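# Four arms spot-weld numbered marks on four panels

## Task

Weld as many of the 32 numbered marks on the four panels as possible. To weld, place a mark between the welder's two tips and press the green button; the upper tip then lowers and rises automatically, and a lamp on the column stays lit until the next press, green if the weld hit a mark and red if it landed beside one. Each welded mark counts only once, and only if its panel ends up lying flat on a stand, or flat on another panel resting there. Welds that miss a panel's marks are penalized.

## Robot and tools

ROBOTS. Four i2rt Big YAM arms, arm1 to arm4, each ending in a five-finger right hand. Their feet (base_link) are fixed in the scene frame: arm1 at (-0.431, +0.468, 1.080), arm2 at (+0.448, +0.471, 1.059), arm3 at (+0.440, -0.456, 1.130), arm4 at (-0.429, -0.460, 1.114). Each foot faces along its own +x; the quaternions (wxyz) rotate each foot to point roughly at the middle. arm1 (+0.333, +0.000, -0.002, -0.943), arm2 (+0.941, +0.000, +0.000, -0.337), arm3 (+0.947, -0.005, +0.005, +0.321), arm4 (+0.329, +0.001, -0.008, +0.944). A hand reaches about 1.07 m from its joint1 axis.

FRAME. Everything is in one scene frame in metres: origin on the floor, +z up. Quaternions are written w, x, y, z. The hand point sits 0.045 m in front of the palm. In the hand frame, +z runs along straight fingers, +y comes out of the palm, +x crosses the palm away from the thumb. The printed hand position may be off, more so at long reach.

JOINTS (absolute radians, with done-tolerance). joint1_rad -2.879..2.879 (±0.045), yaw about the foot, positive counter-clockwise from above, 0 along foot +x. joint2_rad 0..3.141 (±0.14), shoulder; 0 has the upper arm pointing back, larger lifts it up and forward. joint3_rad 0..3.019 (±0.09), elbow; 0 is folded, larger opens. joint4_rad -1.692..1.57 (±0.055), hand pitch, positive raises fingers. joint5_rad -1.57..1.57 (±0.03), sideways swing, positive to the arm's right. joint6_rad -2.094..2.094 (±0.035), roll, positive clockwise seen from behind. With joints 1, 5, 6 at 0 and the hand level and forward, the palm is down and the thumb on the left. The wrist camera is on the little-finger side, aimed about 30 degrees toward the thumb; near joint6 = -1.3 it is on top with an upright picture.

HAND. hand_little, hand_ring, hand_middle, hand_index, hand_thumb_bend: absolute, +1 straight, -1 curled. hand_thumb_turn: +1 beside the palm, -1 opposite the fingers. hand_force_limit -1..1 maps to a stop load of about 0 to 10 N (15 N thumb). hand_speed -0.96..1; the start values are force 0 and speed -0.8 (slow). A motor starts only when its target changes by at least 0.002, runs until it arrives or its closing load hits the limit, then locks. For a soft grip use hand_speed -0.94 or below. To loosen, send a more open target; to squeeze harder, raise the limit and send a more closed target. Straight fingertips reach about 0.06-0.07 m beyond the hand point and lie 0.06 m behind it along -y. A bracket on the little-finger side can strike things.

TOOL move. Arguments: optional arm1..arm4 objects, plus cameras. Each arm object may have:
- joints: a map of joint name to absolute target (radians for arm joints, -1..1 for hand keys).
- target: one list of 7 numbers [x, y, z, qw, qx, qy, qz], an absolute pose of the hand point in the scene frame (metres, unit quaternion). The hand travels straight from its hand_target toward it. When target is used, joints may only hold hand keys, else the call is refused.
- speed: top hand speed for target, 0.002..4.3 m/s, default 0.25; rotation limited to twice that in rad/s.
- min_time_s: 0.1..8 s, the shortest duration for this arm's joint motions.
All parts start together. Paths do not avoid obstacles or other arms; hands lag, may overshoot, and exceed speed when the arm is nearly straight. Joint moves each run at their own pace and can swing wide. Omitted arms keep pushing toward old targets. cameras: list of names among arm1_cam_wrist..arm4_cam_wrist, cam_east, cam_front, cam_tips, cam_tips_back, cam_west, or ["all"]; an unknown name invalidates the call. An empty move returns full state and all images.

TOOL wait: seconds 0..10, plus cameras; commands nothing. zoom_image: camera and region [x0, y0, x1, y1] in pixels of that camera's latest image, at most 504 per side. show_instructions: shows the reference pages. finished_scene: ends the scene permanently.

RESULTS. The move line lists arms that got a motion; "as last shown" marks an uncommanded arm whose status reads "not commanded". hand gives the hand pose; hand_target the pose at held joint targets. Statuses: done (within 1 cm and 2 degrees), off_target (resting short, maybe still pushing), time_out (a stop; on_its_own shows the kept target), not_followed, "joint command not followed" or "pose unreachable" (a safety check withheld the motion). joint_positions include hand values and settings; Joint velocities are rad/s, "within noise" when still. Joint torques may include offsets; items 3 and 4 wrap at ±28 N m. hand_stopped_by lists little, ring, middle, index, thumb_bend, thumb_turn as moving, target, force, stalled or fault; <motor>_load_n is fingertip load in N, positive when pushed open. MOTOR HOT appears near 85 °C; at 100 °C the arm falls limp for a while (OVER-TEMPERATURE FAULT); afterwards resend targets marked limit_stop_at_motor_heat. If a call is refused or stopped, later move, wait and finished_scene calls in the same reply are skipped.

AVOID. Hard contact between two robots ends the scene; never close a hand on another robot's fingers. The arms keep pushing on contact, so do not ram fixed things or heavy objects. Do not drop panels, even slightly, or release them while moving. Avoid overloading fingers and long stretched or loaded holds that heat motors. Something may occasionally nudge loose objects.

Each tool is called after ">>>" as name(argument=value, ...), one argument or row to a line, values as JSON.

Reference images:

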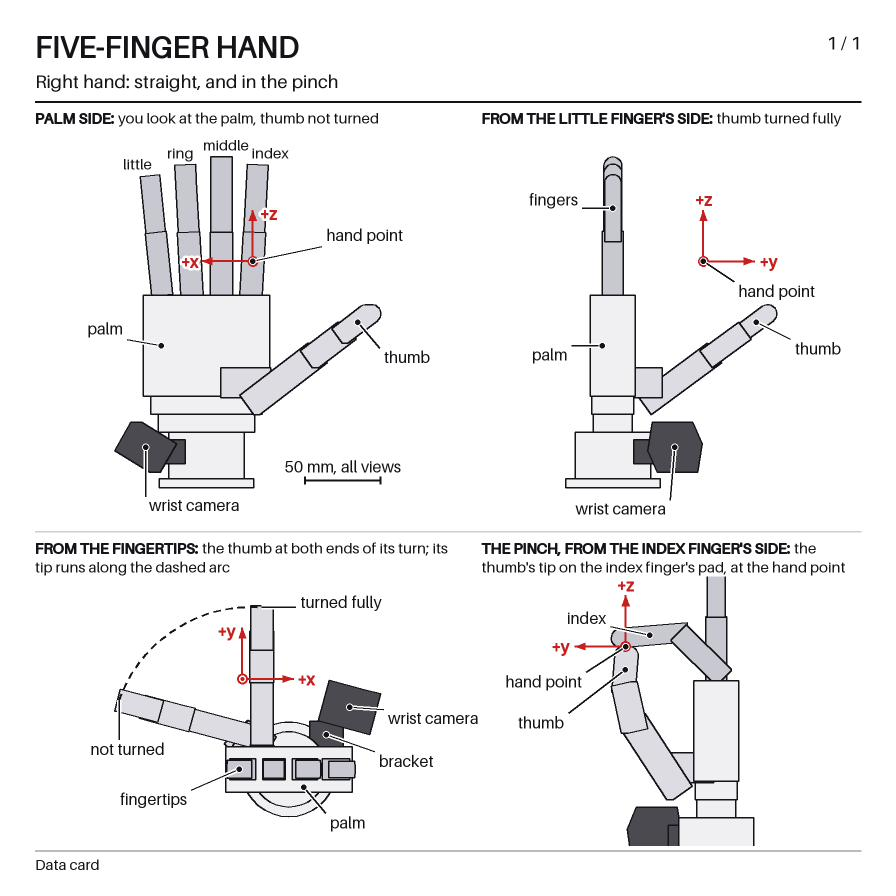

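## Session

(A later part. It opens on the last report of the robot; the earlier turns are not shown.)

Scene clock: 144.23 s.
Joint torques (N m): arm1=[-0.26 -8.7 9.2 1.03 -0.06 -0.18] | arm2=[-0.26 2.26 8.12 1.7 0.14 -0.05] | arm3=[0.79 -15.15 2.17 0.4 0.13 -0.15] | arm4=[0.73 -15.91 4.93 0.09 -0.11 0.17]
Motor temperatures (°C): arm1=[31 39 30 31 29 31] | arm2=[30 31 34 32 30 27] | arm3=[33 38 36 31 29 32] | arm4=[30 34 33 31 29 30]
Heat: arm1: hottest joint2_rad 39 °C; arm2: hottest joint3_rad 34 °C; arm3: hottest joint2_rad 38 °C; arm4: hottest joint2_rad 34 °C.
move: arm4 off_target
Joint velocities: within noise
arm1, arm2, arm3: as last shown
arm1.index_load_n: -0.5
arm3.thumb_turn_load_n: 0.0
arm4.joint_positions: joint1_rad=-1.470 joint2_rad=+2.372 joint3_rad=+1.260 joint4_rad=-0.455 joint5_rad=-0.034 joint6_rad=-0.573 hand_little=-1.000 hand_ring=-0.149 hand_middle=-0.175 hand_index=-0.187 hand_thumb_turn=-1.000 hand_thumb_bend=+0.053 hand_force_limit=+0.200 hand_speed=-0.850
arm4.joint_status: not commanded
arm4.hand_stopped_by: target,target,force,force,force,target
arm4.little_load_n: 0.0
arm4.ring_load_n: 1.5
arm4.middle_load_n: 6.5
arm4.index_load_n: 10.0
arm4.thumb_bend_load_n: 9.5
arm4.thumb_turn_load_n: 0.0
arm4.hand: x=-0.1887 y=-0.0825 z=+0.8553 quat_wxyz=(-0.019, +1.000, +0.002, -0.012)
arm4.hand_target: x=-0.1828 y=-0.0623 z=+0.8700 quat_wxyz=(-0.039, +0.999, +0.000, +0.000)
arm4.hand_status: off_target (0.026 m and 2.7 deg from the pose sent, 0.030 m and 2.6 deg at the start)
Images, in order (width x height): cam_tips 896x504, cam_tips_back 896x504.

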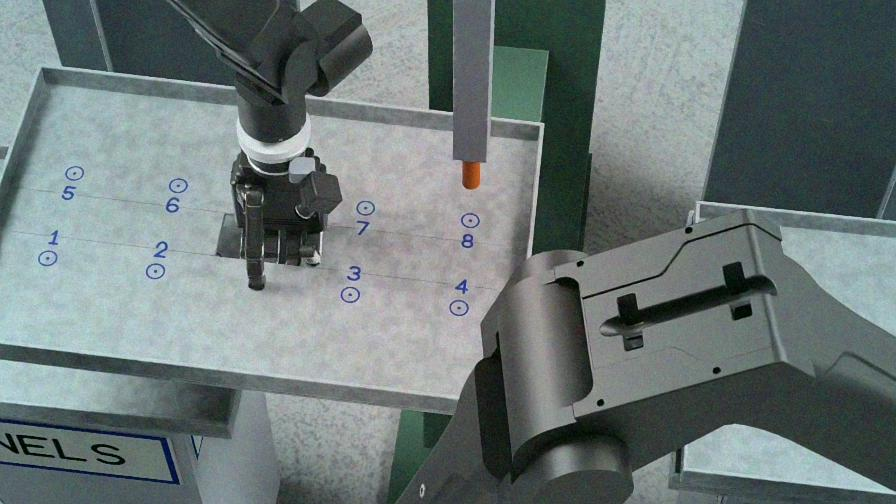

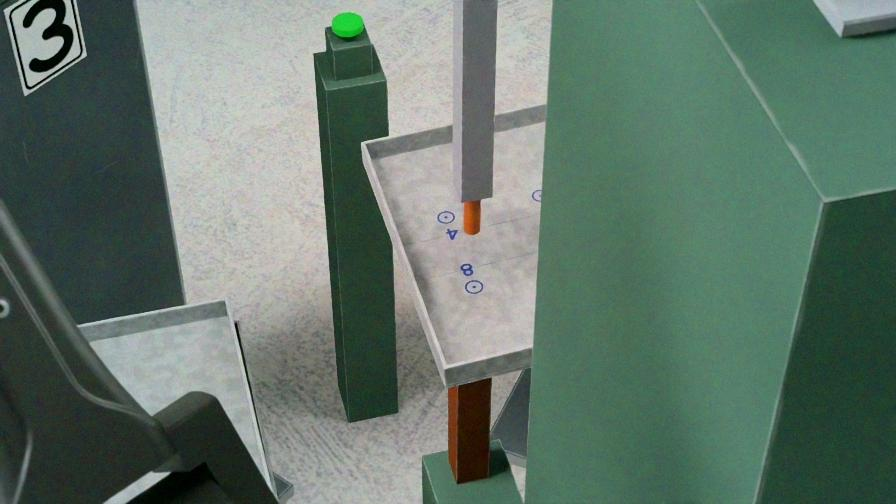

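>>> move(
  arm4={"target": [-0.1746, -0.1032, 0.874, -0.039, 0.9992, 0, 0], "speed": 0.15},
)

>>> move(
  arm4={"target": [-0.1791, -0.0645, 0.8695, -0.039, 0.9992, 0, 0], "speed": 0.1},
  cameras=["cam_tips", "cam_tips_back"],
)

>>> zoom_image(
  camera="cam_tips",
  region=[400, 150, 540, 290],
)

>>> zoom_image(
  camera="cam_tips_back",
  region=[380, 180, 560, 360],
)

Scene clock: 146.00 s.
Joint torques (N m): arm1=[-0.15 -8.76 9.18 1.05 -0.06 -0.18] | arm2=[-0.56 2.2 8.13 1.73 0.12 -0.06] | arm3=[1.32 -15.09 2.32 0.55 0.09 -0.09] | arm4=[-1.2 -16.44 3.48 -0.03 -0.25 -0.06]
Motor temperatures (°C): arm1=[31 39 30 31 29 31] | arm2=[30 31 34 32 30 27] | arm3=[33 38 36 31 29 32] | arm4=[30 34 33 31 29 30]
Heat: arm1: hottest joint2_rad 39 °C; arm2: hottest joint3_rad 34 °C; arm3: hottest joint2_rad 38 °C; arm4: hottest joint2_rad 34 °C.
move: arm4 off_target
Joint velocities: within noise
arm1.joint_positions: joint1_rad=-0.296 joint2_rad=+1.291 joint3_rad=+1.211 joint4_rad=-0.891 joint5_rad=+0.004 joint6_rad=+0.993 hand_little=+1.000 hand_ring=+1.000 hand_middle=+1.000 hand_index=+1.000 hand_thumb_turn=-1.000 hand_thumb_bend=+0.300 hand_force_limit=+0.200 hand_speed=+0.400
arm1.joint_status: not commanded
arm1.hand_stopped_by: target,target,target,target,target,target
arm1.little_load_n: 0.0
arm1.ring_load_n: 0.0
arm1.middle_load_n: 0.0
arm1.index_load_n: 0.0
arm1.thumb_bend_load_n: 0.0
arm1.thumb_turn_load_n: 0.0
arm1.hand: x=-0.8787 y=+0.2170 z=+1.3370 quat_wxyz=(+0.029, -0.848, -0.441, +0.293)
arm1.hand_target: x=-0.8754 y=+0.2207 z=+1.3256 quat_wxyz=(+0.030, -0.849, -0.448, +0.280)
arm1.hand_status: not commanded
arm2, arm3: as last shown
arm3.thumb_bend_load_n: -0.5
arm4.joint_positions: joint1_rad=-1.508 joint2_rad=+2.345 joint3_rad=+1.168 joint4_rad=-0.397 joint5_rad=-0.032 joint6_rad=-0.609 hand_little=-1.000 hand_ring=-0.150 hand_middle=-0.175 hand_index=-0.187 hand_thumb_turn=-1.000 hand_thumb_bend=+0.053 hand_force_limit=+0.200 hand_speed=-0.850
arm4.joint_status: not commanded
arm4.hand_stopped_by: target,target,force,force,force,target
arm4.little_load_n: -1.0
arm4.ring_load_n: 0.5
arm4.middle_load_n: 6.0
arm4.index_load_n: 11.5
arm4.thumb_bend_load_n: 9.5
arm4.thumb_turn_load_n: 0.0
arm4.hand: x=-0.1893 y=-0.1180 z=+0.8535 quat_wxyz=(-0.016, +1.000, +0.001, -0.013)
arm4.hand_target: x=-0.1748 y=-0.1038 z=+0.8735 quat_wxyz=(-0.039, +0.999, +0.000, +0.000)
arm4.hand_status: off_target (0.029 m and 3.0 deg from the pose sent, 0.031 m and 2.7 deg at the start)
pictures: none

Scene clock: 147.23 s.
Joint torques (N m): arm1=[-0.26 -8.7 9.21 1.05 -0.06 -0.19] | arm2=[-0.5 2.02 8.06 1.7 0.14 -0.05] | arm3=[1.2 -15.15 2.58 0.39 0.11 -0.07] | arm4=[-0.26 -15.27 6.41 -0.32 -0.11 0.15]
Motor temperatures (°C): arm1=[31 39 30 31 29 31] | arm2=[30 31 34 32 30 27] | arm3=[33 38 36 31 29 32] | arm4=[30 34 33 31 29 30]
Heat: arm1: hottest joint2_rad 39 °C; arm2: hottest joint3_rad 34 °C; arm3: hottest joint2_rad 38 °C; arm4: hottest joint2_rad 34 °C.
move: arm4 off_target
Joint velocities: within noise
arm1, arm2: as last shown
arm2.ring_load_n: -0.5
arm3.joint_positions: joint1_rad=+2.704 joint2_rad=+2.363 joint3_rad=+1.149 joint4_rad=-0.388 joint5_rad=+0.008 joint6_rad=-0.056 hand_little=-1.000 hand_ring=-1.000 hand_middle=-1.000 hand_index=+1.000 hand_thumb_turn=+1.000 hand_thumb_bend=+1.000 hand_force_limit=+0.000 hand_speed=+0.000
arm3.joint_status: not commanded
arm3.hand_stopped_by: target,target,target,target,target,target
arm3.little_load_n: 0.0
arm3.ring_load_n: 0.5
arm3.middle_load_n: 0.0
arm3.index_load_n: -0.5
arm3.thumb_bend_load_n: 0.0
arm3.thumb_turn_load_n: 0.0
arm3.hand: x=+0.0501 y=-0.5706 z=+0.8579 quat_wxyz=(+0.008, +0.605, +0.796, +0.008)
arm3.hand_target: x=+0.0446 y=-0.5750 z=+0.8600 quat_wxyz=(+0.000, +0.598, +0.802, +0.000)
arm3.hand_status: not commanded
arm4.joint_positions: joint1_rad=-1.474 joint2_rad=+2.365 joint3_rad=+1.241 joint4_rad=-0.441 joint5_rad=-0.034 joint6_rad=-0.580 hand_little=-1.000 hand_ring=-0.149 hand_middle=-0.175 hand_index=-0.187 hand_thumb_turn=-1.000 hand_thumb_bend=+0.053 hand_force_limit=+0.200 hand_speed=-0.850
arm4.joint_status: not commanded
arm4.hand_stopped_by: target,target,force,force,force,target
arm4.little_load_n: 0.0
arm4.ring_load_n: 1.5
arm4.middle_load_n: 6.0
arm4.index_load_n: 10.0
arm4.thumb_bend_load_n: 9.5
arm4.thumb_turn_load_n: 0.0
arm4.hand: x=-0.1896 y=-0.0877 z=+0.8553 quat_wxyz=(-0.020, +1.000, +0.003, -0.011)
arm4.hand_target: x=-0.1794 y=-0.0648 z=+0.8699 quat_wxyz=(-0.039, +0.999, +0.000, +0.000)
arm4.hand_status: off_target (0.029 m and 2.6 deg from the pose sent, 0.057 m and 3.0 deg at the start)
Images, in order (width x height): cam_tips 896x504, cam_tips_back 896x504.

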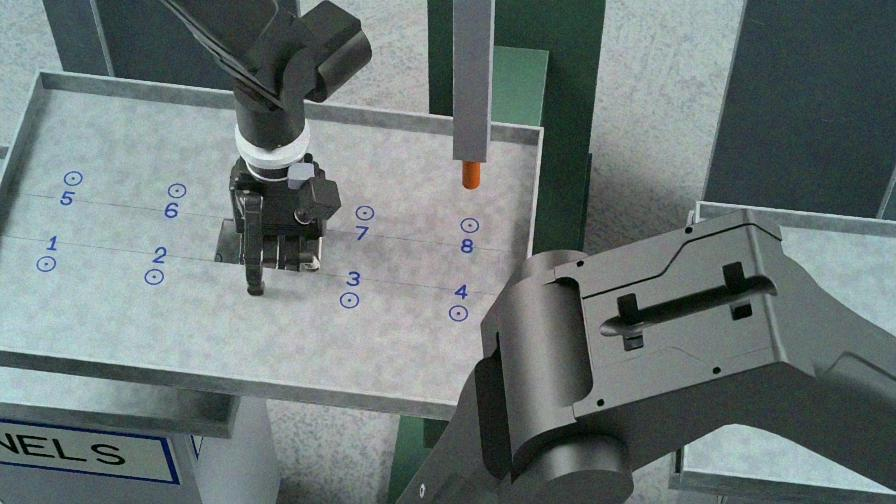

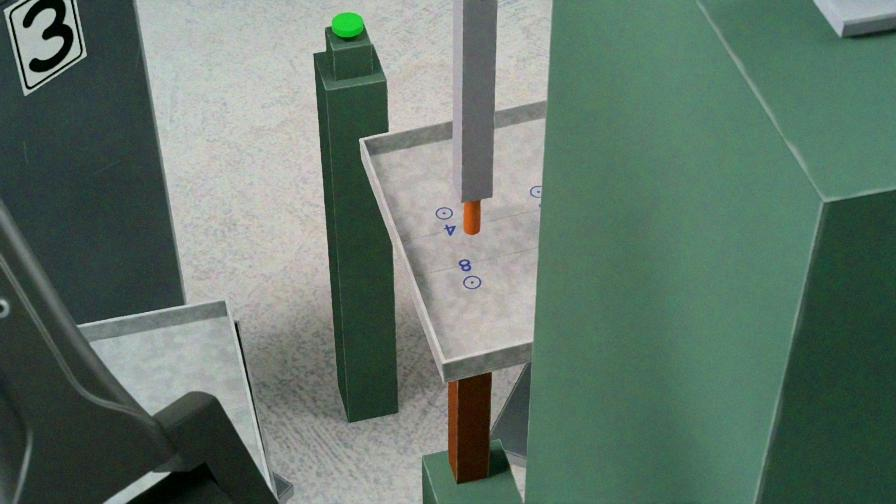

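Scaled by 3.600.

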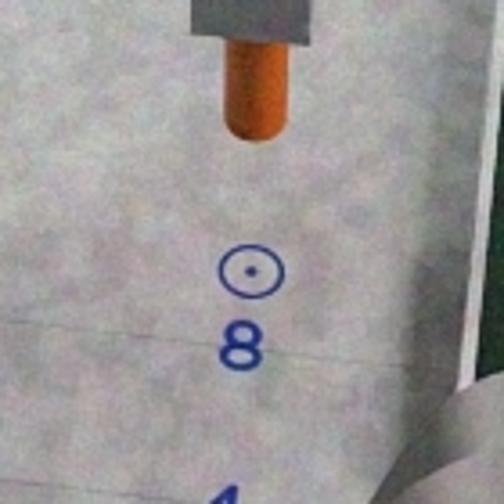

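Scaled by 2.800.

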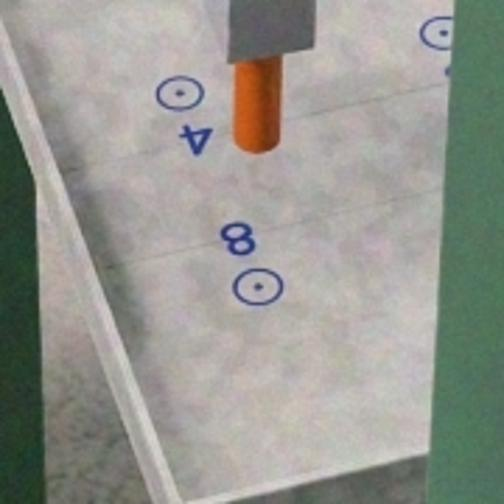

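>>> move(
  cameras=["cam_tips","cam_tips_back","cam_front"],
)

Scene clock: 148.47 s.
Joint torques (N m): arm1=[-0.32 -8.64 9.21 1.07 -0.05 -0.19] | arm2=[-0.38 2.37 8.09 1.77 0.12 -0.07] | arm3=[0.03 -15.03 2.65 0.46 0.12 -0.11] | arm4=[0.26 -15.33 6.42 -0.35 -0.11 0.15]
Motor temperatures (°C): arm1=[31 39 30 31 29 31] | arm2=[30 31 34 32 30 27] | arm3=[33 38 36 31 29 32] | arm4=[30 34 33 31 29 30]
Heat: arm1: hottest joint2_rad 39 °C; arm2: hottest joint3_rad 34 °C; arm3: hottest joint2_rad 38 °C; arm4: hottest joint2_rad 34 °C.
Joint velocities: within noise
arm1.joint_positions: joint1_rad=-0.296 joint2_rad=+1.291 joint3_rad=+1.211 joint4_rad=-0.891 joint5_rad=+0.004 joint6_rad=+0.993 hand_little=+1.000 hand_ring=+1.000 hand_middle=+1.000 hand_index=+1.000 hand_thumb_turn=-1.000 hand_thumb_bend=+0.300 hand_force_limit=+0.200 hand_speed=+0.400
arm1.joint_status: not commanded
arm1.hand_stopped_by: target,target,target,target,target,target
arm1.little_load_n: -0.5
arm1.ring_load_n: 0.0
arm1.middle_load_n: 0.0
arm1.index_load_n: 0.0
arm1.thumb_bend_load_n: 0.0
arm1.thumb_turn_load_n: 0.0
arm1.hand: x=-0.8787 y=+0.2170 z=+1.3370 quat_wxyz=(+0.029, -0.848, -0.441, +0.293) (m; scene frame)
arm1.hand_target: x=-0.8754 y=+0.2207 z=+1.3256 quat_wxyz=(+0.030, -0.849, -0.448, +0.280) (m; scene frame)
arm1.hand_status: not commanded
arm2.joint_positions: joint1_rad=-0.413 joint2_rad=+0.614 joint3_rad=+1.410 joint4_rad=-1.513 joint5_rad=+0.233 joint6_rad=-1.260 hand_little=+1.000 hand_ring=+1.000 hand_middle=+1.000 hand_index=+1.000 hand_thumb_turn=+1.000 hand_thumb_bend=+1.000 hand_force_limit=+0.000 hand_speed=-0.800
arm2.joint_status: not commanded
arm2.hand_stopped_by: target,target,target,target,target,target
arm2.little_load_n: 0.0
arm2.ring_load_n: 0.0
arm2.middle_load_n: 0.0
arm2.index_load_n: 0.0
arm2.thumb_bend_load_n: 0.0
arm2.thumb_turn_load_n: 0.0
arm2.hand: x=+0.4459 y=+0.2709 z=+1.5344 quat_wxyz=(+0.256, +0.656, -0.623, +0.339) (m; scene frame)
arm2.hand_target: x=+0.4459 y=+0.2710 z=+1.5429 quat_wxyz=(+0.260, +0.652, -0.621, +0.348) (m; scene frame)
arm2.hand_status: not commanded
arm3.joint_positions: joint1_rad=+2.704 joint2_rad=+2.363 joint3_rad=+1.149 joint4_rad=-0.388 joint5_rad=+0.008 joint6_rad=-0.056 hand_little=-1.000 hand_ring=-1.000 hand_middle=-1.000 hand_index=+1.000 hand_thumb_turn=+1.000 hand_thumb_bend=+1.000 hand_force_limit=+0.000 hand_speed=+0.000
arm3.joint_status: not commanded
arm3.hand_stopped_by: target,target,target,target,target,target
arm3.little_load_n: 0.0
arm3.ring_load_n: 0.0
arm3.middle_load_n: 0.0
arm3.index_load_n: 0.0
arm3.thumb_bend_load_n: 0.0
arm3.thumb_turn_load_n: 0.0
arm3.hand: x=+0.0501 y=-0.5706 z=+0.8579 quat_wxyz=(+0.008, +0.605, +0.796, +0.008) (m; scene frame)
arm3.hand_target: x=+0.0446 y=-0.5750 z=+0.8600 quat_wxyz=(+0.000, +0.598, +0.802, +0.000) (m; scene frame)
arm3.hand_status: not commanded
arm4.joint_positions: joint1_rad=-1.474 joint2_rad=+2.365 joint3_rad=+1.241 joint4_rad=-0.441 joint5_rad=-0.034 joint6_rad=-0.580 hand_little=-1.000 hand_ring=-0.149 hand_middle=-0.175 hand_index=-0.187 hand_thumb_turn=-1.000 hand_thumb_bend=+0.053 hand_force_limit=+0.200 hand_speed=-0.850
arm4.joint_status: not commanded
arm4.hand_stopped_by: target,target,force,force,force,target
arm4.little_load_n: 0.0
arm4.ring_load_n: 1.5
arm4.middle_load_n: 6.5
arm4.index_load_n: 10.0
arm4.thumb_bend_load_n: 10.0
arm4.thumb_turn_load_n: 0.0
arm4.hand: x=-0.1896 y=-0.0877 z=+0.8553 quat_wxyz=(-0.020, +1.000, +0.003, -0.011) (m; scene frame)
arm4.hand_target: x=-0.1794 y=-0.0648 z=+0.8699 quat_wxyz=(-0.039, +0.999, +0.000, +0.000) (m; scene frame)
arm4.hand_status: off_target (0.029 m and 2.6 deg from the pose sent, 0.057 m and 3.0 deg at the start)
pictures: cam_front, cam_tips, cam_tips_back
Images, in order (width x height): cam_front 896x504, cam_tips 896x504, cam_tips_back 896x504.

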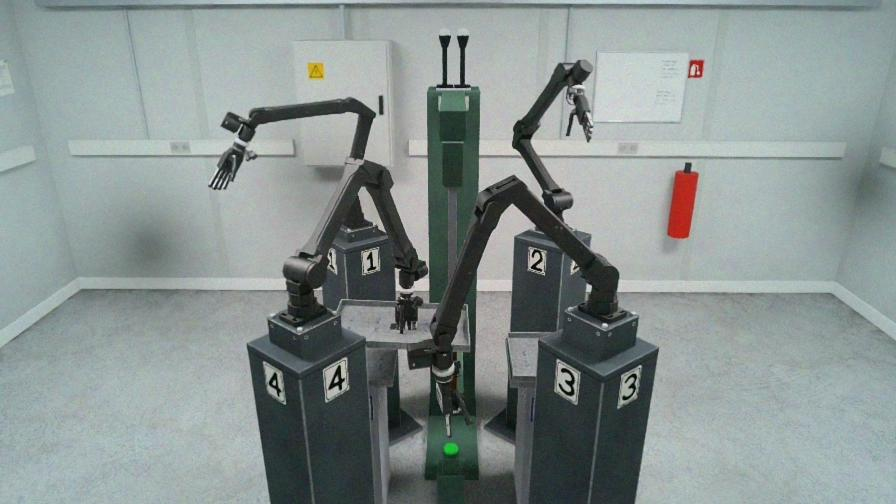

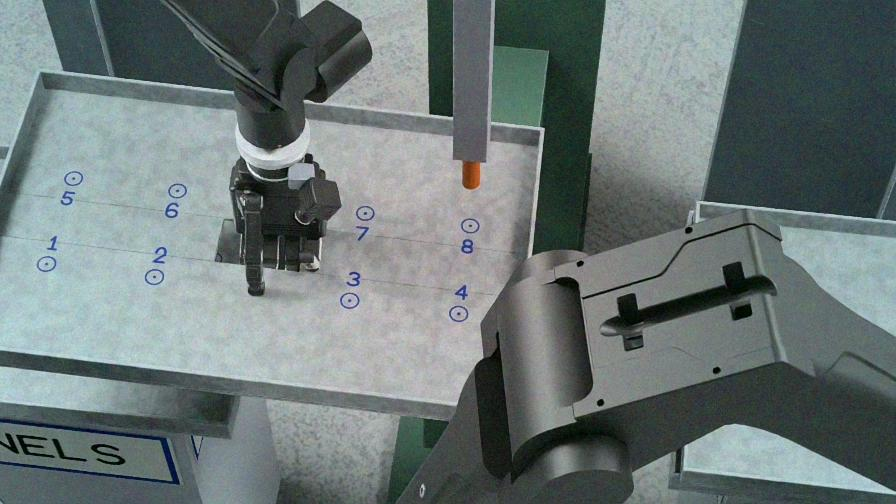

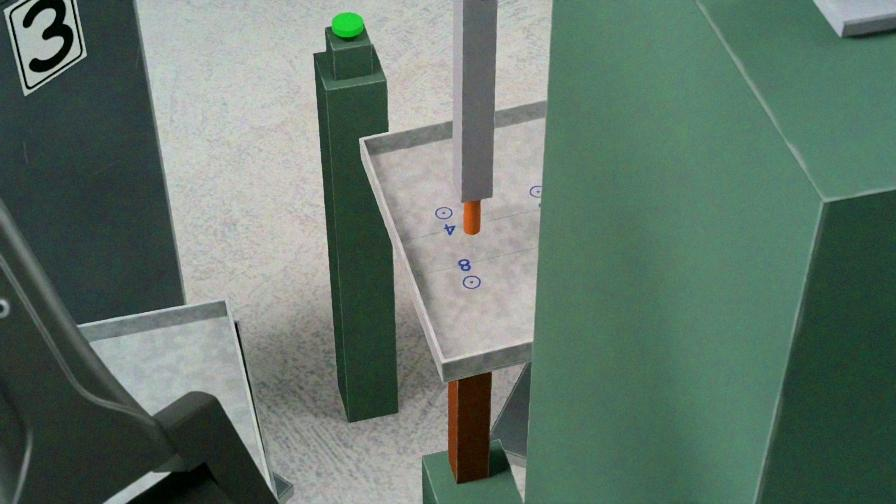

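>>> move(
  arm3={"target": [0.0446, -0.575, 0.805, 0, 0.598, 0.8018, 0], "speed": 0.08},
  cameras=["cam_front", "cam_tips", "cam_tips_back"],
)

Scene clock: 149.83 s.
Joint torques (N m): arm1=[-0.32 -8.7 9.21 1.07 -0.06 -0.19] | arm2=[-0.26 2.43 8.12 1.78 0.13 -0.06] | arm3=[0.44 -13.33 3.73 0.79 0.15 -0.1] | arm4=[0.32 -15.33 6.41 -0.35 -0.11 0.16]
Motor temperatures (°C): arm1=[31 39 30 31 29 31] | arm2=[30 31 34 32 30 27] | arm3=[33 38 36 31 29 32] | arm4=[30 34 33 31 29 30]
Heat: arm1: hottest joint2_rad 39 °C; arm2: hottest joint3_rad 34 °C; arm3: hottest joint2_rad 38 °C; arm4: hottest joint2_rad 34 °C.
move: arm3 off_target
Joint velocities: within noise
arm1, arm2, arm4: as last shown
arm1.little_load_n: 0.0
arm1.middle_load_n: 0.5
arm3.joint_positions: joint1_rad=+2.704 joint2_rad=+2.476 joint3_rad=+1.187 joint4_rad=-0.318 joint5_rad=+0.008 joint6_rad=-0.060 hand_little=-1.000 hand_ring=-1.000 hand_middle=-1.000 hand_index=+1.000 hand_thumb_turn=+1.000 hand_thumb_bend=+1.000 hand_force_limit=+0.000 hand_speed=+0.000
arm3.joint_status: not commanded
arm3.hand_stopped_by: target,target,target,target,target,target
arm3.little_load_n: 0.0
arm3.ring_load_n: 0.0
arm3.middle_load_n: 0.0
arm3.index_load_n: -2.5
arm3.thumb_bend_load_n: 0.0
arm3.thumb_turn_load_n: 0.0
arm3.hand: x=+0.0563 y=-0.5694 z=+0.8119 quat_wxyz=(+0.010, +0.603, +0.798, +0.010)
arm3.hand_target: x=+0.0449 y=-0.5750 z=+0.8055 quat_wxyz=(+0.000, +0.598, +0.802, +0.000)
arm3.hand_status: off_target (0.015 m and 1.8 deg from the pose sent, 0.053 m and 1.6 deg at the start)
arm4.ring_load_n: 2.0
arm4.index_load_n: 10.5
arm4.thumb_bend_load_n: 9.5
Images, in order (width x height): cam_front 896x504, cam_tips 896x504, cam_tips_back 896x504.

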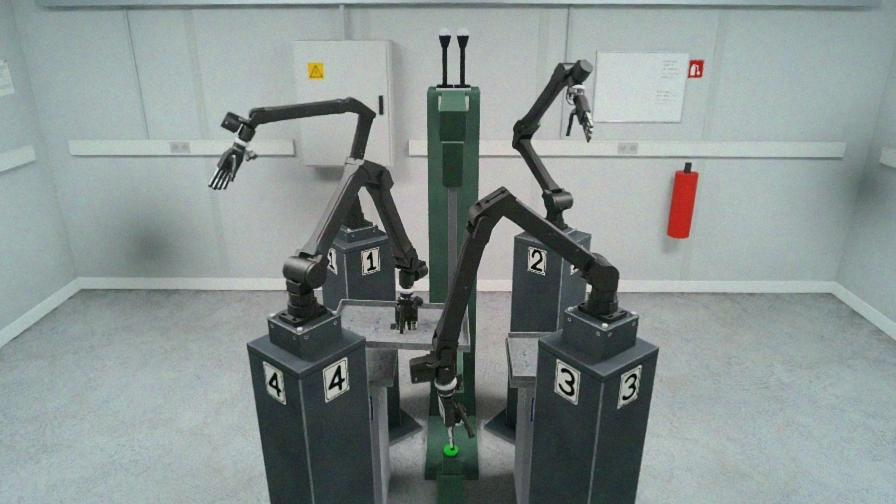

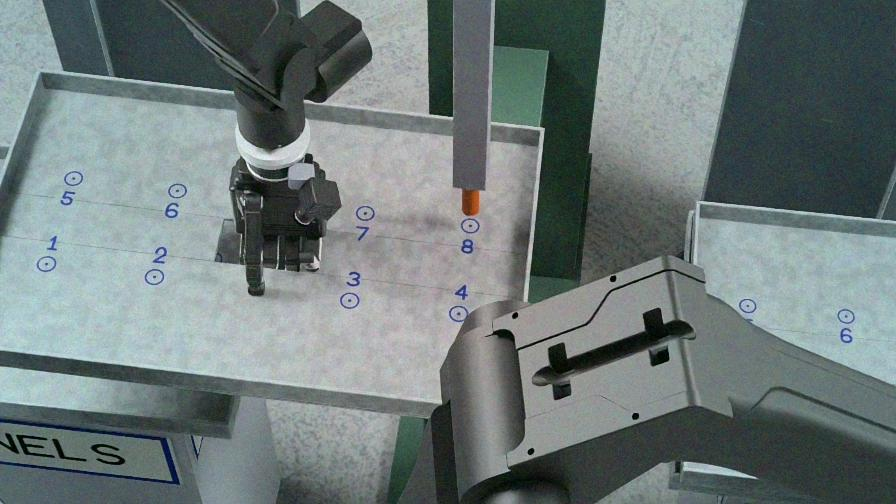

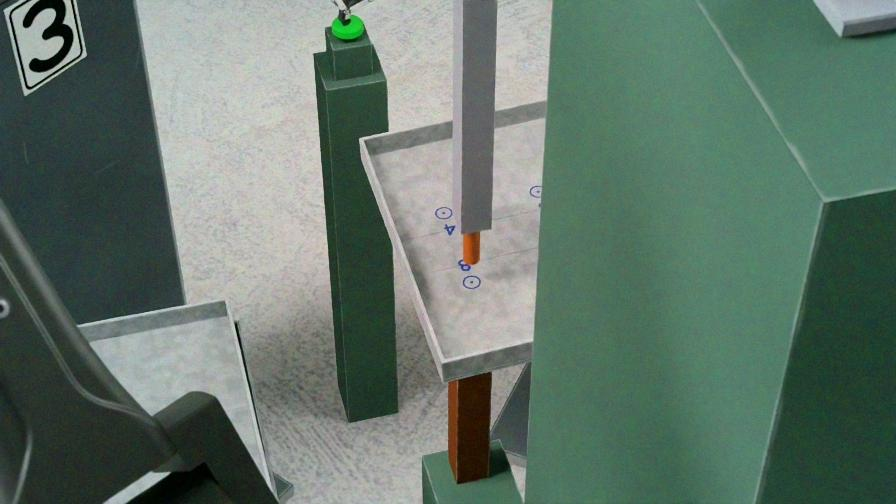

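>>> move(
  arm3={"target": [0.0446, -0.575, 0.845, 0, 0.598, 0.8018, 0], "speed": 0.08},
  cameras=["cam_front", "cam_tips", "cam_tips_back"],
)

>>> wait(
  seconds=1.0,
  cameras=["cam_front", "cam_tips", "cam_tips_back"],
)

Scene clock: 151.07 s.
Joint torques (N m): arm1=[-0.26 -8.64 9.18 1.06 -0.06 -0.19] | arm2=[-0.56 2.37 8.18 1.72 0.13 -0.05] | arm3=[-0.15 -15.03 1.95 -0.53 0.06 -0.07] | arm4=[0.26 -16.15 6.08 -0.57 -0.42 0.14]
Motor temperatures (°C): arm1=[31 38 30 31 29 31] | arm2=[30 31 34 32 30 27] | arm3=[33 38 36 31 29 32] | arm4=[30 35 33 31 29 30]
Heat: arm1: hottest joint2_rad 38 °C; arm2: hottest joint3_rad 34 °C; arm3: hottest joint2_rad 38 °C; arm4: hottest joint2_rad 35 °C.
move: arm3 done
Joint velocities: within noise
arm1, arm2, arm4: as last shown
arm1.little_load_n: 0.5
arm1.middle_load_n: 0.0
arm2.middle_load_n: 0.5
arm3.joint_positions: joint1_rad=+2.704 joint2_rad=+2.402 joint3_rad=+1.170 joint4_rad=-0.339 joint5_rad=+0.008 joint6_rad=-0.061 hand_little=-1.000 hand_ring=-1.000 hand_middle=-1.000 hand_index=+1.000 hand_thumb_turn=+1.000 hand_thumb_bend=+1.000 hand_force_limit=+0.000 hand_speed=+0.000
arm3.joint_status: not commanded
arm3.hand_stopped_by: target,target,target,target,target,target
arm3.little_load_n: 0.0
arm3.ring_load_n: 0.0
arm3.middle_load_n: 0.0
arm3.index_load_n: 0.0
arm3.thumb_bend_load_n: 0.0
arm3.thumb_turn_load_n: 0.0
arm3.hand: x=+0.0403 y=-0.5725 z=+0.8409 quat_wxyz=(-0.002, +0.603, +0.798, -0.004)
arm3.hand_target: x=+0.0447 y=-0.5750 z=+0.8448 quat_wxyz=(+0.000, +0.598, +0.802, +0.000)
arm3.hand_status: done (0.006 m and 0.9 deg from the pose sent, 0.036 m and 1.8 deg at the start)
arm4.joint_positions: joint1_rad=-1.474 joint2_rad=+2.377 joint3_rad=+1.244 joint4_rad=-0.435 joint5_rad=-0.027 joint6_rad=-0.579 hand_little=-1.000 hand_ring=-0.150 hand_middle=-0.175 hand_index=-0.187 hand_thumb_turn=-1.000 hand_thumb_bend=+0.053 hand_force_limit=+0.200 hand_speed=-0.850
arm4.little_load_n: -3.5
arm4.ring_load_n: 0.0
arm4.index_load_n: 15.0
arm4.thumb_bend_load_n: 8.0
arm4.hand: x=-0.1892 y=-0.0896 z=+0.8501 quat_wxyz=(-0.016, +1.000, +0.003, -0.009)
arm4.hand_target: x=-0.1794 y=-0.0649 z=+0.8698 quat_wxyz=(-0.039, +0.999, +0.000, +0.000)
Images, in order (width x height): cam_front 896x504, cam_tips 896x504, cam_tips_back 896x504.

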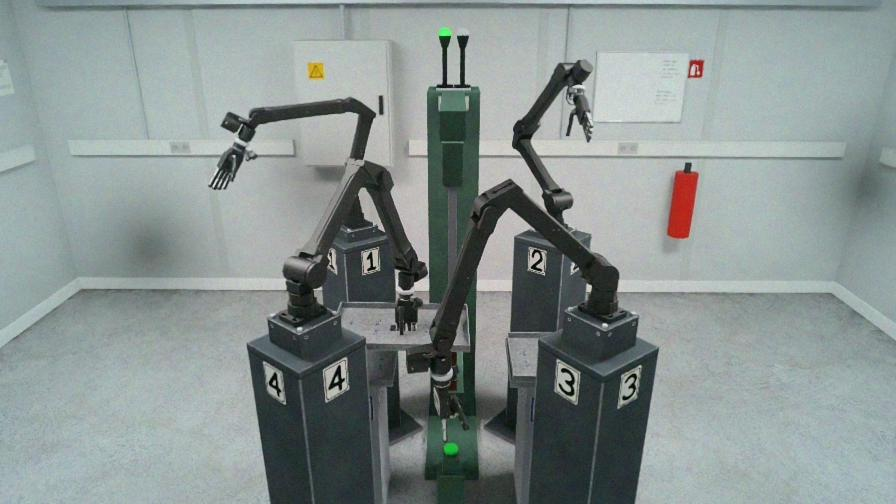

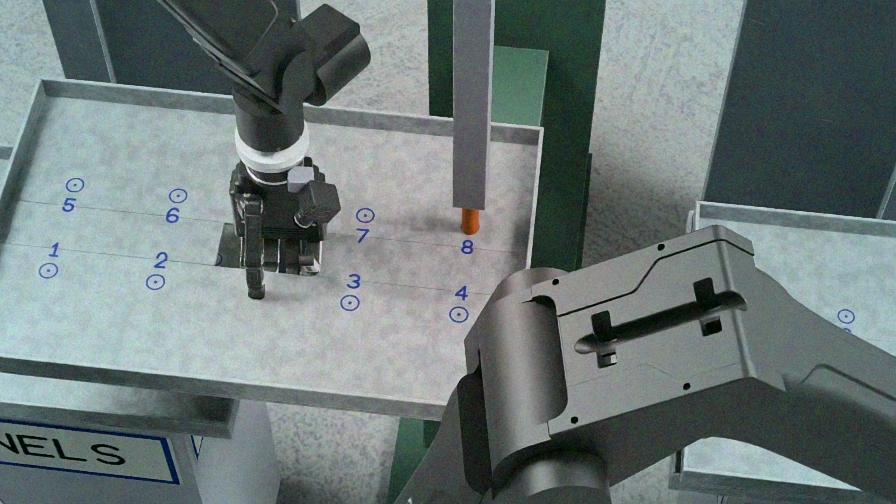

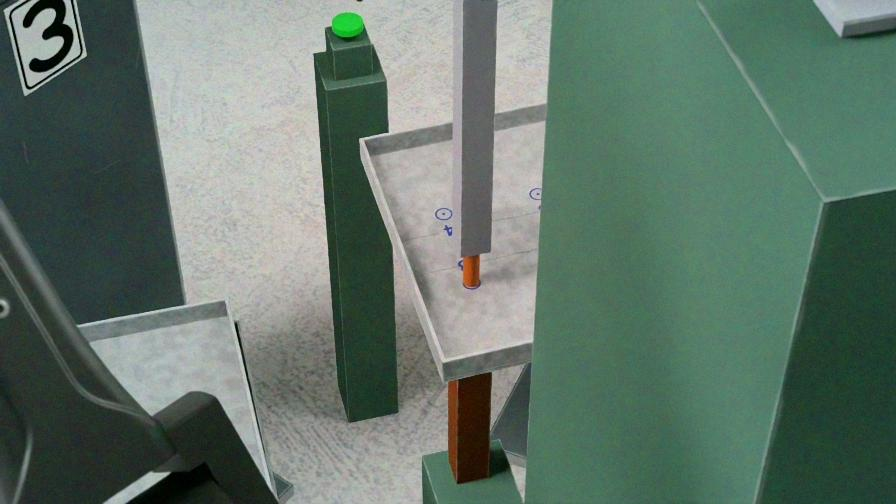

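Scene clock: 152.07 s.
Joint torques (N m): arm1=[-0.32 -8.59 9.22 1.06 -0.05 -0.18] | arm2=[-0.56 2.26 8.14 1.8 0.13 -0.05] | arm3=[1.14 -15.15 1.85 -0.65 0.11 -0.09] | arm4=[0.26 -16.15 6.06 -0.5 -0.42 0.13]
Motor temperatures (°C): arm1=[31 38 30 31 29 31] | arm2=[30 31 34 32 30 27] | arm3=[33 38 36 31 29 32] | arm4=[30 35 33 31 29 30]
Heat: arm1: hottest joint2_rad 38 °C; arm2: hottest joint3_rad 34 °C; arm3: hottest joint2_rad 38 °C; arm4: hottest joint2_rad 35 °C.
Joint velocities: within noise
arm1.joint_positions: joint1_rad=-0.296 joint2_rad=+1.291 joint3_rad=+1.211 joint4_rad=-0.891 joint5_rad=+0.004 joint6_rad=+0.993 hand_little=+1.000 hand_ring=+1.000 hand_middle=+1.000 hand_index=+1.000 hand_thumb_turn=-1.000 hand_thumb_bend=+0.300 hand_force_limit=+0.200 hand_speed=+0.400
arm1.joint_status: not commanded
arm1.hand_stopped_by: target,target,target,target,target,target
arm1.little_load_n: 0.0
arm1.ring_load_n: 0.0
arm1.middle_load_n: 0.0
arm1.index_load_n: 0.0
arm1.thumb_bend_load_n: 0.0
arm1.thumb_turn_load_n: 0.0
arm1.hand: x=-0.8787 y=+0.2170 z=+1.3370 quat_wxyz=(+0.029, -0.848, -0.441, +0.293)
arm1.hand_target: x=-0.8754 y=+0.2207 z=+1.3256 quat_wxyz=(+0.030, -0.849, -0.448, +0.280)
arm1.hand_status: not commanded
arm2.joint_positions: joint1_rad=-0.413 joint2_rad=+0.614 joint3_rad=+1.410 joint4_rad=-1.513 joint5_rad=+0.233 joint6_rad=-1.260 hand_little=+1.000 hand_ring=+1.000 hand_middle=+1.000 hand_index=+1.000 hand_thumb_turn=+1.000 hand_thumb_bend=+1.000 hand_force_limit=+0.000 hand_speed=-0.800
arm2.joint_status: not commanded
arm2.hand_stopped_by: target,target,target,target,target,target
arm2.little_load_n: 0.0
arm2.ring_load_n: 0.0
arm2.middle_load_n: 0.0
arm2.index_load_n: 0.0
arm2.thumb_bend_load_n: 0.0
arm2.thumb_turn_load_n: 0.0
arm2.hand: x=+0.4459 y=+0.2709 z=+1.5344 quat_wxyz=(+0.256, +0.656, -0.623, +0.339)
arm2.hand_target: x=+0.4459 y=+0.2710 z=+1.5429 quat_wxyz=(+0.260, +0.652, -0.621, +0.348)
arm2.hand_status: not commanded
arm3.joint_positions: joint1_rad=+2.704 joint2_rad=+2.402 joint3_rad=+1.170 joint4_rad=-0.339 joint5_rad=+0.008 joint6_rad=-0.061 hand_little=-1.000 hand_ring=-1.000 hand_middle=-1.000 hand_index=+1.000 hand_thumb_turn=+1.000 hand_thumb_bend=+1.000 hand_force_limit=+0.000 hand_speed=+0.000
arm3.joint_status: not commanded
arm3.hand_stopped_by: target,target,target,target,target,target
arm3.little_load_n: 0.0
arm3.ring_load_n: 0.5
arm3.middle_load_n: 0.0
arm3.index_load_n: 0.0
arm3.thumb_bend_load_n: 0.0
arm3.thumb_turn_load_n: 0.0
arm3.hand: x=+0.0403 y=-0.5725 z=+0.8409 quat_wxyz=(-0.002, +0.603, +0.798, -0.004)
arm3.hand_target: x=+0.0447 y=-0.5750 z=+0.8448 quat_wxyz=(+0.000, +0.598, +0.802, +0.000)
arm3.hand_status: done (0.006 m and 0.9 deg from the pose sent, 0.036 m and 1.8 deg at the start)
arm4.joint_positions: joint1_rad=-1.474 joint2_rad=+2.377 joint3_rad=+1.244 joint4_rad=-0.437 joint5_rad=-0.027 joint6_rad=-0.578 hand_little=-1.000 hand_ring=-0.150 hand_middle=-0.175 hand_index=-0.187 hand_thumb_turn=-1.000 hand_thumb_bend=+0.053 hand_force_limit=+0.200 hand_speed=-0.850
arm4.joint_status: not commanded
arm4.hand_stopped_by: target,target,force,force,force,target
arm4.little_load_n: -3.5
arm4.ring_load_n: 0.0
arm4.middle_load_n: 5.5
arm4.index_load_n: 13.5
arm4.thumb_bend_load_n: 8.5
arm4.thumb_turn_load_n: 0.0
arm4.hand: x=-0.1893 y=-0.0897 z=+0.8505 quat_wxyz=(-0.016, +1.000, +0.002, -0.009)
arm4.hand_target: x=-0.1793 y=-0.0649 z=+0.8699 quat_wxyz=(-0.039, +0.999, +0.000, +0.000)
arm4.hand_status: not commanded
wait: 1.00 s; at rest by 0.27 s
Images, in order (width x height): cam_front 896x504, cam_tips 896x504, cam_tips_back 896x504.

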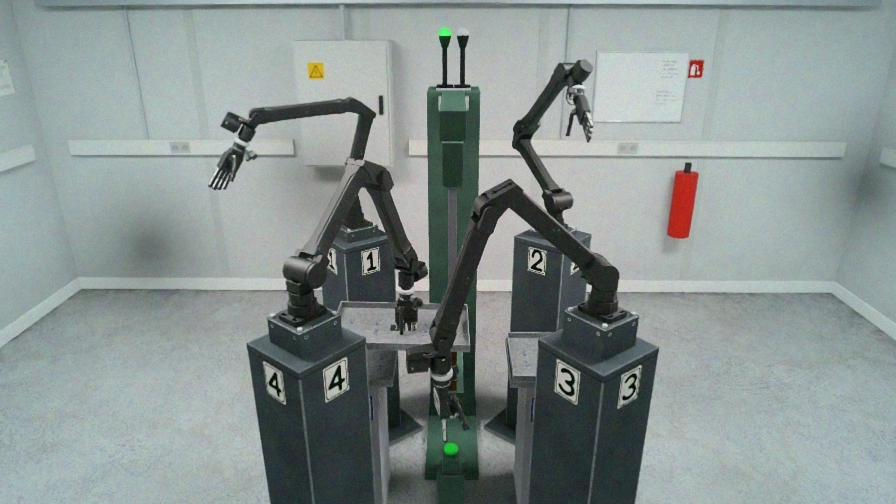

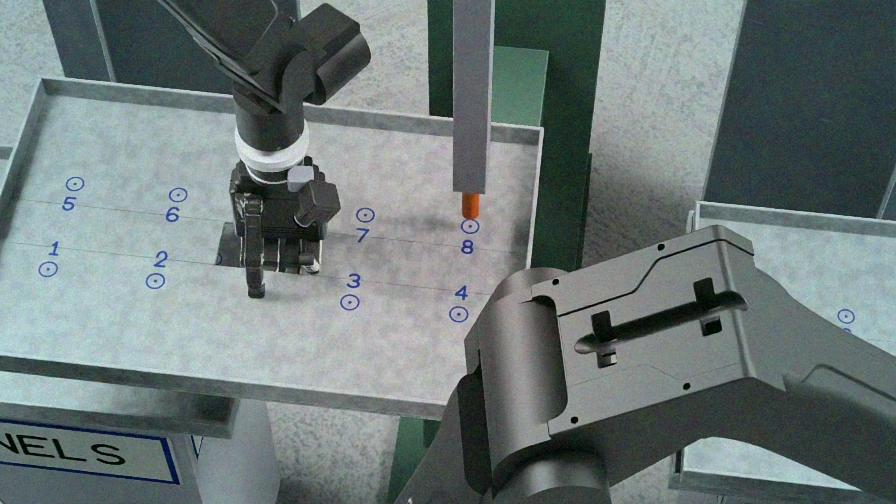

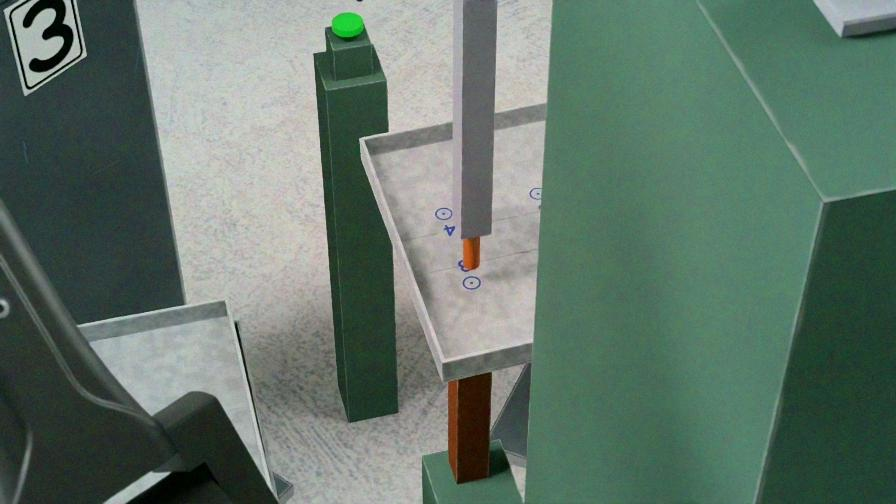

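>>> move(
  arm4={"target": [-0.175, 0.0, 0.885, -0.039, 0.9992, 0, 0], "speed": 0.1},
)

>>> move(
  arm4={"target": [-0.1837, 0.038, 0.8701, -0.039, 0.9992, 0, 0], "speed": 0.1},
  cameras=["cam_front", "cam_tips", "cam_tips_back"],
)

Scene clock: 153.83 s.
Joint torques (N m): arm1=[-0.38 -8.76 9.18 1.05 -0.06 -0.19] | arm2=[-0.21 2.43 8.13 1.72 0.14 -0.06] | arm3=[1.14 -15.27 1.96 -0.75 0.13 -0.02] | arm4=[0.15 -16.85 8.35 -0.4 -0.07 0.17]
Motor temperatures (°C): arm1=[31 38 30 31 29 31] | arm2=[30 31 34 32 30 27] | arm3=[33 38 36 31 29 32] | arm4=[30 35 33 31 29 30]
Heat: arm1: hottest joint2_rad 38 °C; arm2: hottest joint3_rad 34 °C; arm3: hottest joint2_rad 38 °C; arm4: hottest joint2_rad 35 °C.
move: arm4 off_target
Joint velocities: within noise
arm1, arm2, arm3: as last shown
arm3.ring_load_n: 0.0
arm4.joint_positions: joint1_rad=-1.421 joint2_rad=+2.417 joint3_rad=+1.424 joint4_rad=-0.584 joint5_rad=-0.033 joint6_rad=-0.527 hand_little=-1.000 hand_ring=-0.149 hand_middle=-0.175 hand_index=-0.187 hand_thumb_turn=-1.000 hand_thumb_bend=+0.053 hand_force_limit=+0.200 hand_speed=-0.850
arm4.joint_status: not commanded
arm4.hand_stopped_by: target,target,force,force,force,target
arm4.little_load_n: 0.0
arm4.ring_load_n: 2.0
arm4.middle_load_n: 6.0
arm4.index_load_n: 10.0
arm4.thumb_bend_load_n: 8.5
arm4.thumb_turn_load_n: -0.5
arm4.hand: x=-0.1865 y=-0.0299 z=+0.8651 quat_wxyz=(-0.014, +1.000, +0.003, -0.014)
arm4.hand_target: x=-0.1755 y=-0.0009 z=+0.8856 quat_wxyz=(-0.039, +0.999, +0.000, +0.000)
arm4.hand_status: off_target (0.038 m and 3.3 deg from the pose sent, 0.097 m and 2.8 deg at the start)
pictures: none

Scene clock: 154.83 s.
Joint torques (N m): arm1=[-0.32 -8.64 9.17 1.09 -0.06 -0.18] | arm2=[-0.44 2.14 8.1 1.8 0.12 -0.06] | arm3=[0.85 -15.62 1.68 -0.51 0.14 -0.03] | arm4=[0.67 -17.2 8.98 -0.43 -0.33 0.12]
Motor temperatures (°C): arm1=[31 38 30 31 29 31] | arm2=[30 31 34 32 30 27] | arm3=[33 38 36 31 29 32] | arm4=[30 35 33 31 29 30]
Heat: arm1: hottest joint2_rad 38 °C; arm2: hottest joint3_rad 34 °C; arm3: hottest joint2_rad 38 °C; arm4: hottest joint2_rad 35 °C.
move: arm4 off_target
Joint velocities: within noise
arm1, arm2, arm3: as last shown
arm4.joint_positions: joint1_rad=-1.382 joint2_rad=+2.488 joint3_rad=+1.545 joint4_rad=-0.627 joint5_rad=-0.024 joint6_rad=-0.480 hand_little=-1.000 hand_ring=-0.149 hand_middle=-0.175 hand_index=-0.187 hand_thumb_turn=-1.000 hand_thumb_bend=+0.053 hand_force_limit=+0.200 hand_speed=-0.850
arm4.joint_status: not commanded
arm4.hand_stopped_by: target,target,force,force,force,target
arm4.little_load_n: -1.0
arm4.ring_load_n: 0.5
arm4.middle_load_n: 5.5
arm4.index_load_n: 11.5
arm4.thumb_bend_load_n: 8.5
arm4.thumb_turn_load_n: 0.0
arm4.hand: x=-0.1904 y=+0.0078 z=+0.8522 quat_wxyz=(-0.015, +1.000, -0.001, -0.009)
arm4.hand_target: x=-0.1842 y=+0.0371 z=+0.8708 quat_wxyz=(-0.039, +0.999, +0.000, +0.000)
arm4.hand_status: off_target (0.036 m and 3.0 deg from the pose sent, 0.068 m and 3.3 deg at the start)
Images, in order (width x height): cam_front 896x504, cam_tips 896x504, cam_tips_back 896x504.

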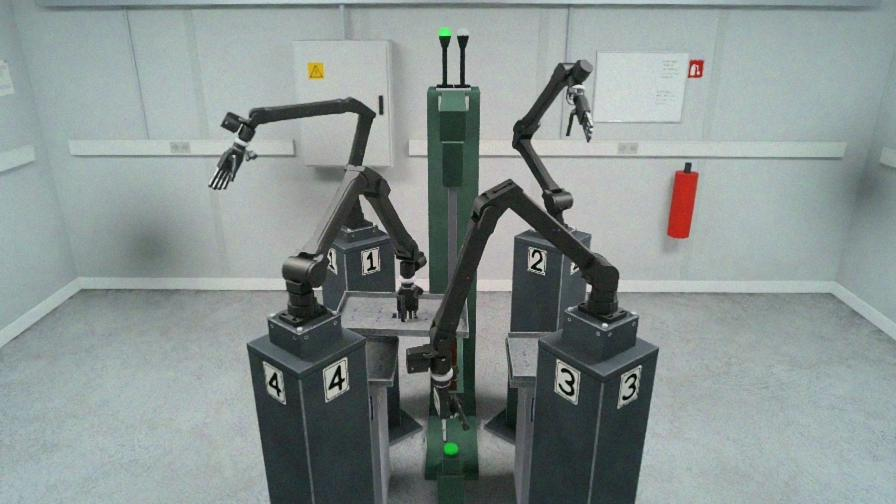

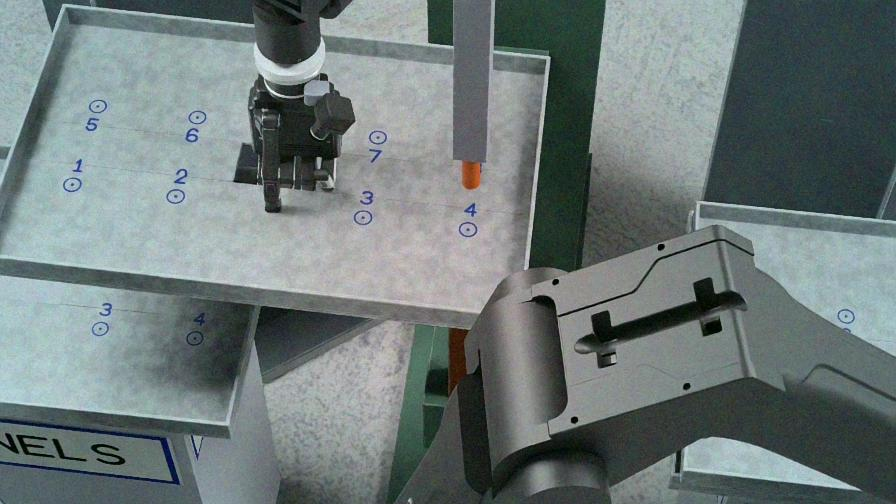

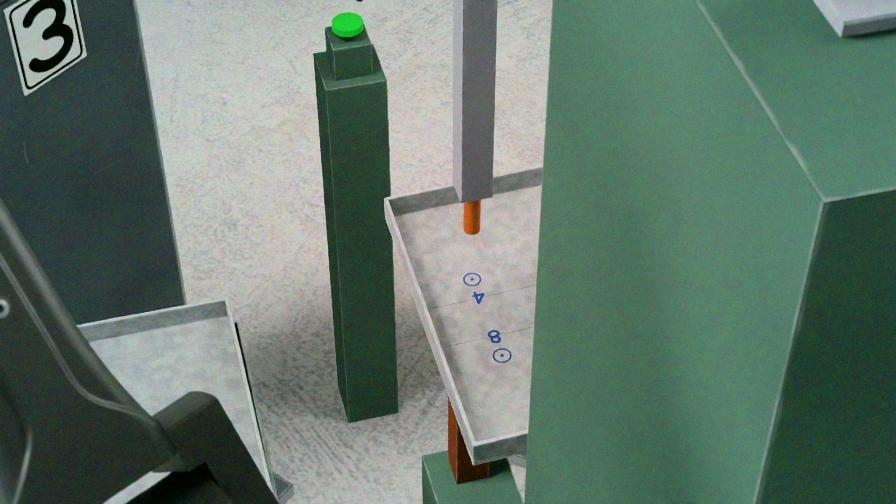

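>>> zoom_image(
  camera="cam_tips",
  region=[400, 150, 540, 290],
)

>>> zoom_image(
  camera="cam_tips_back",
  region=[380, 180, 560, 360],
)

Scaled by 3.600.

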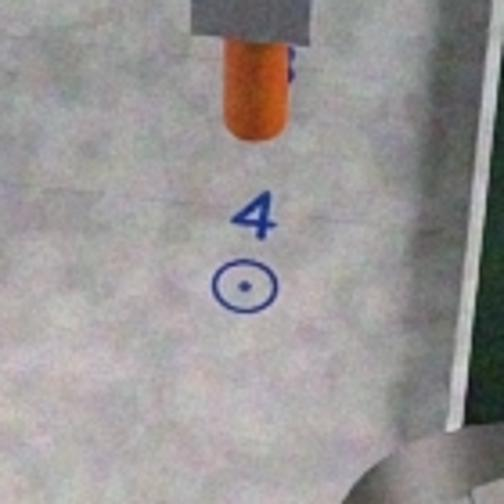

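Scaled by 2.800.

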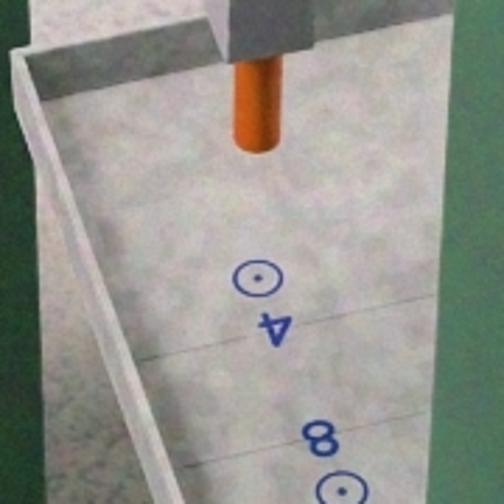

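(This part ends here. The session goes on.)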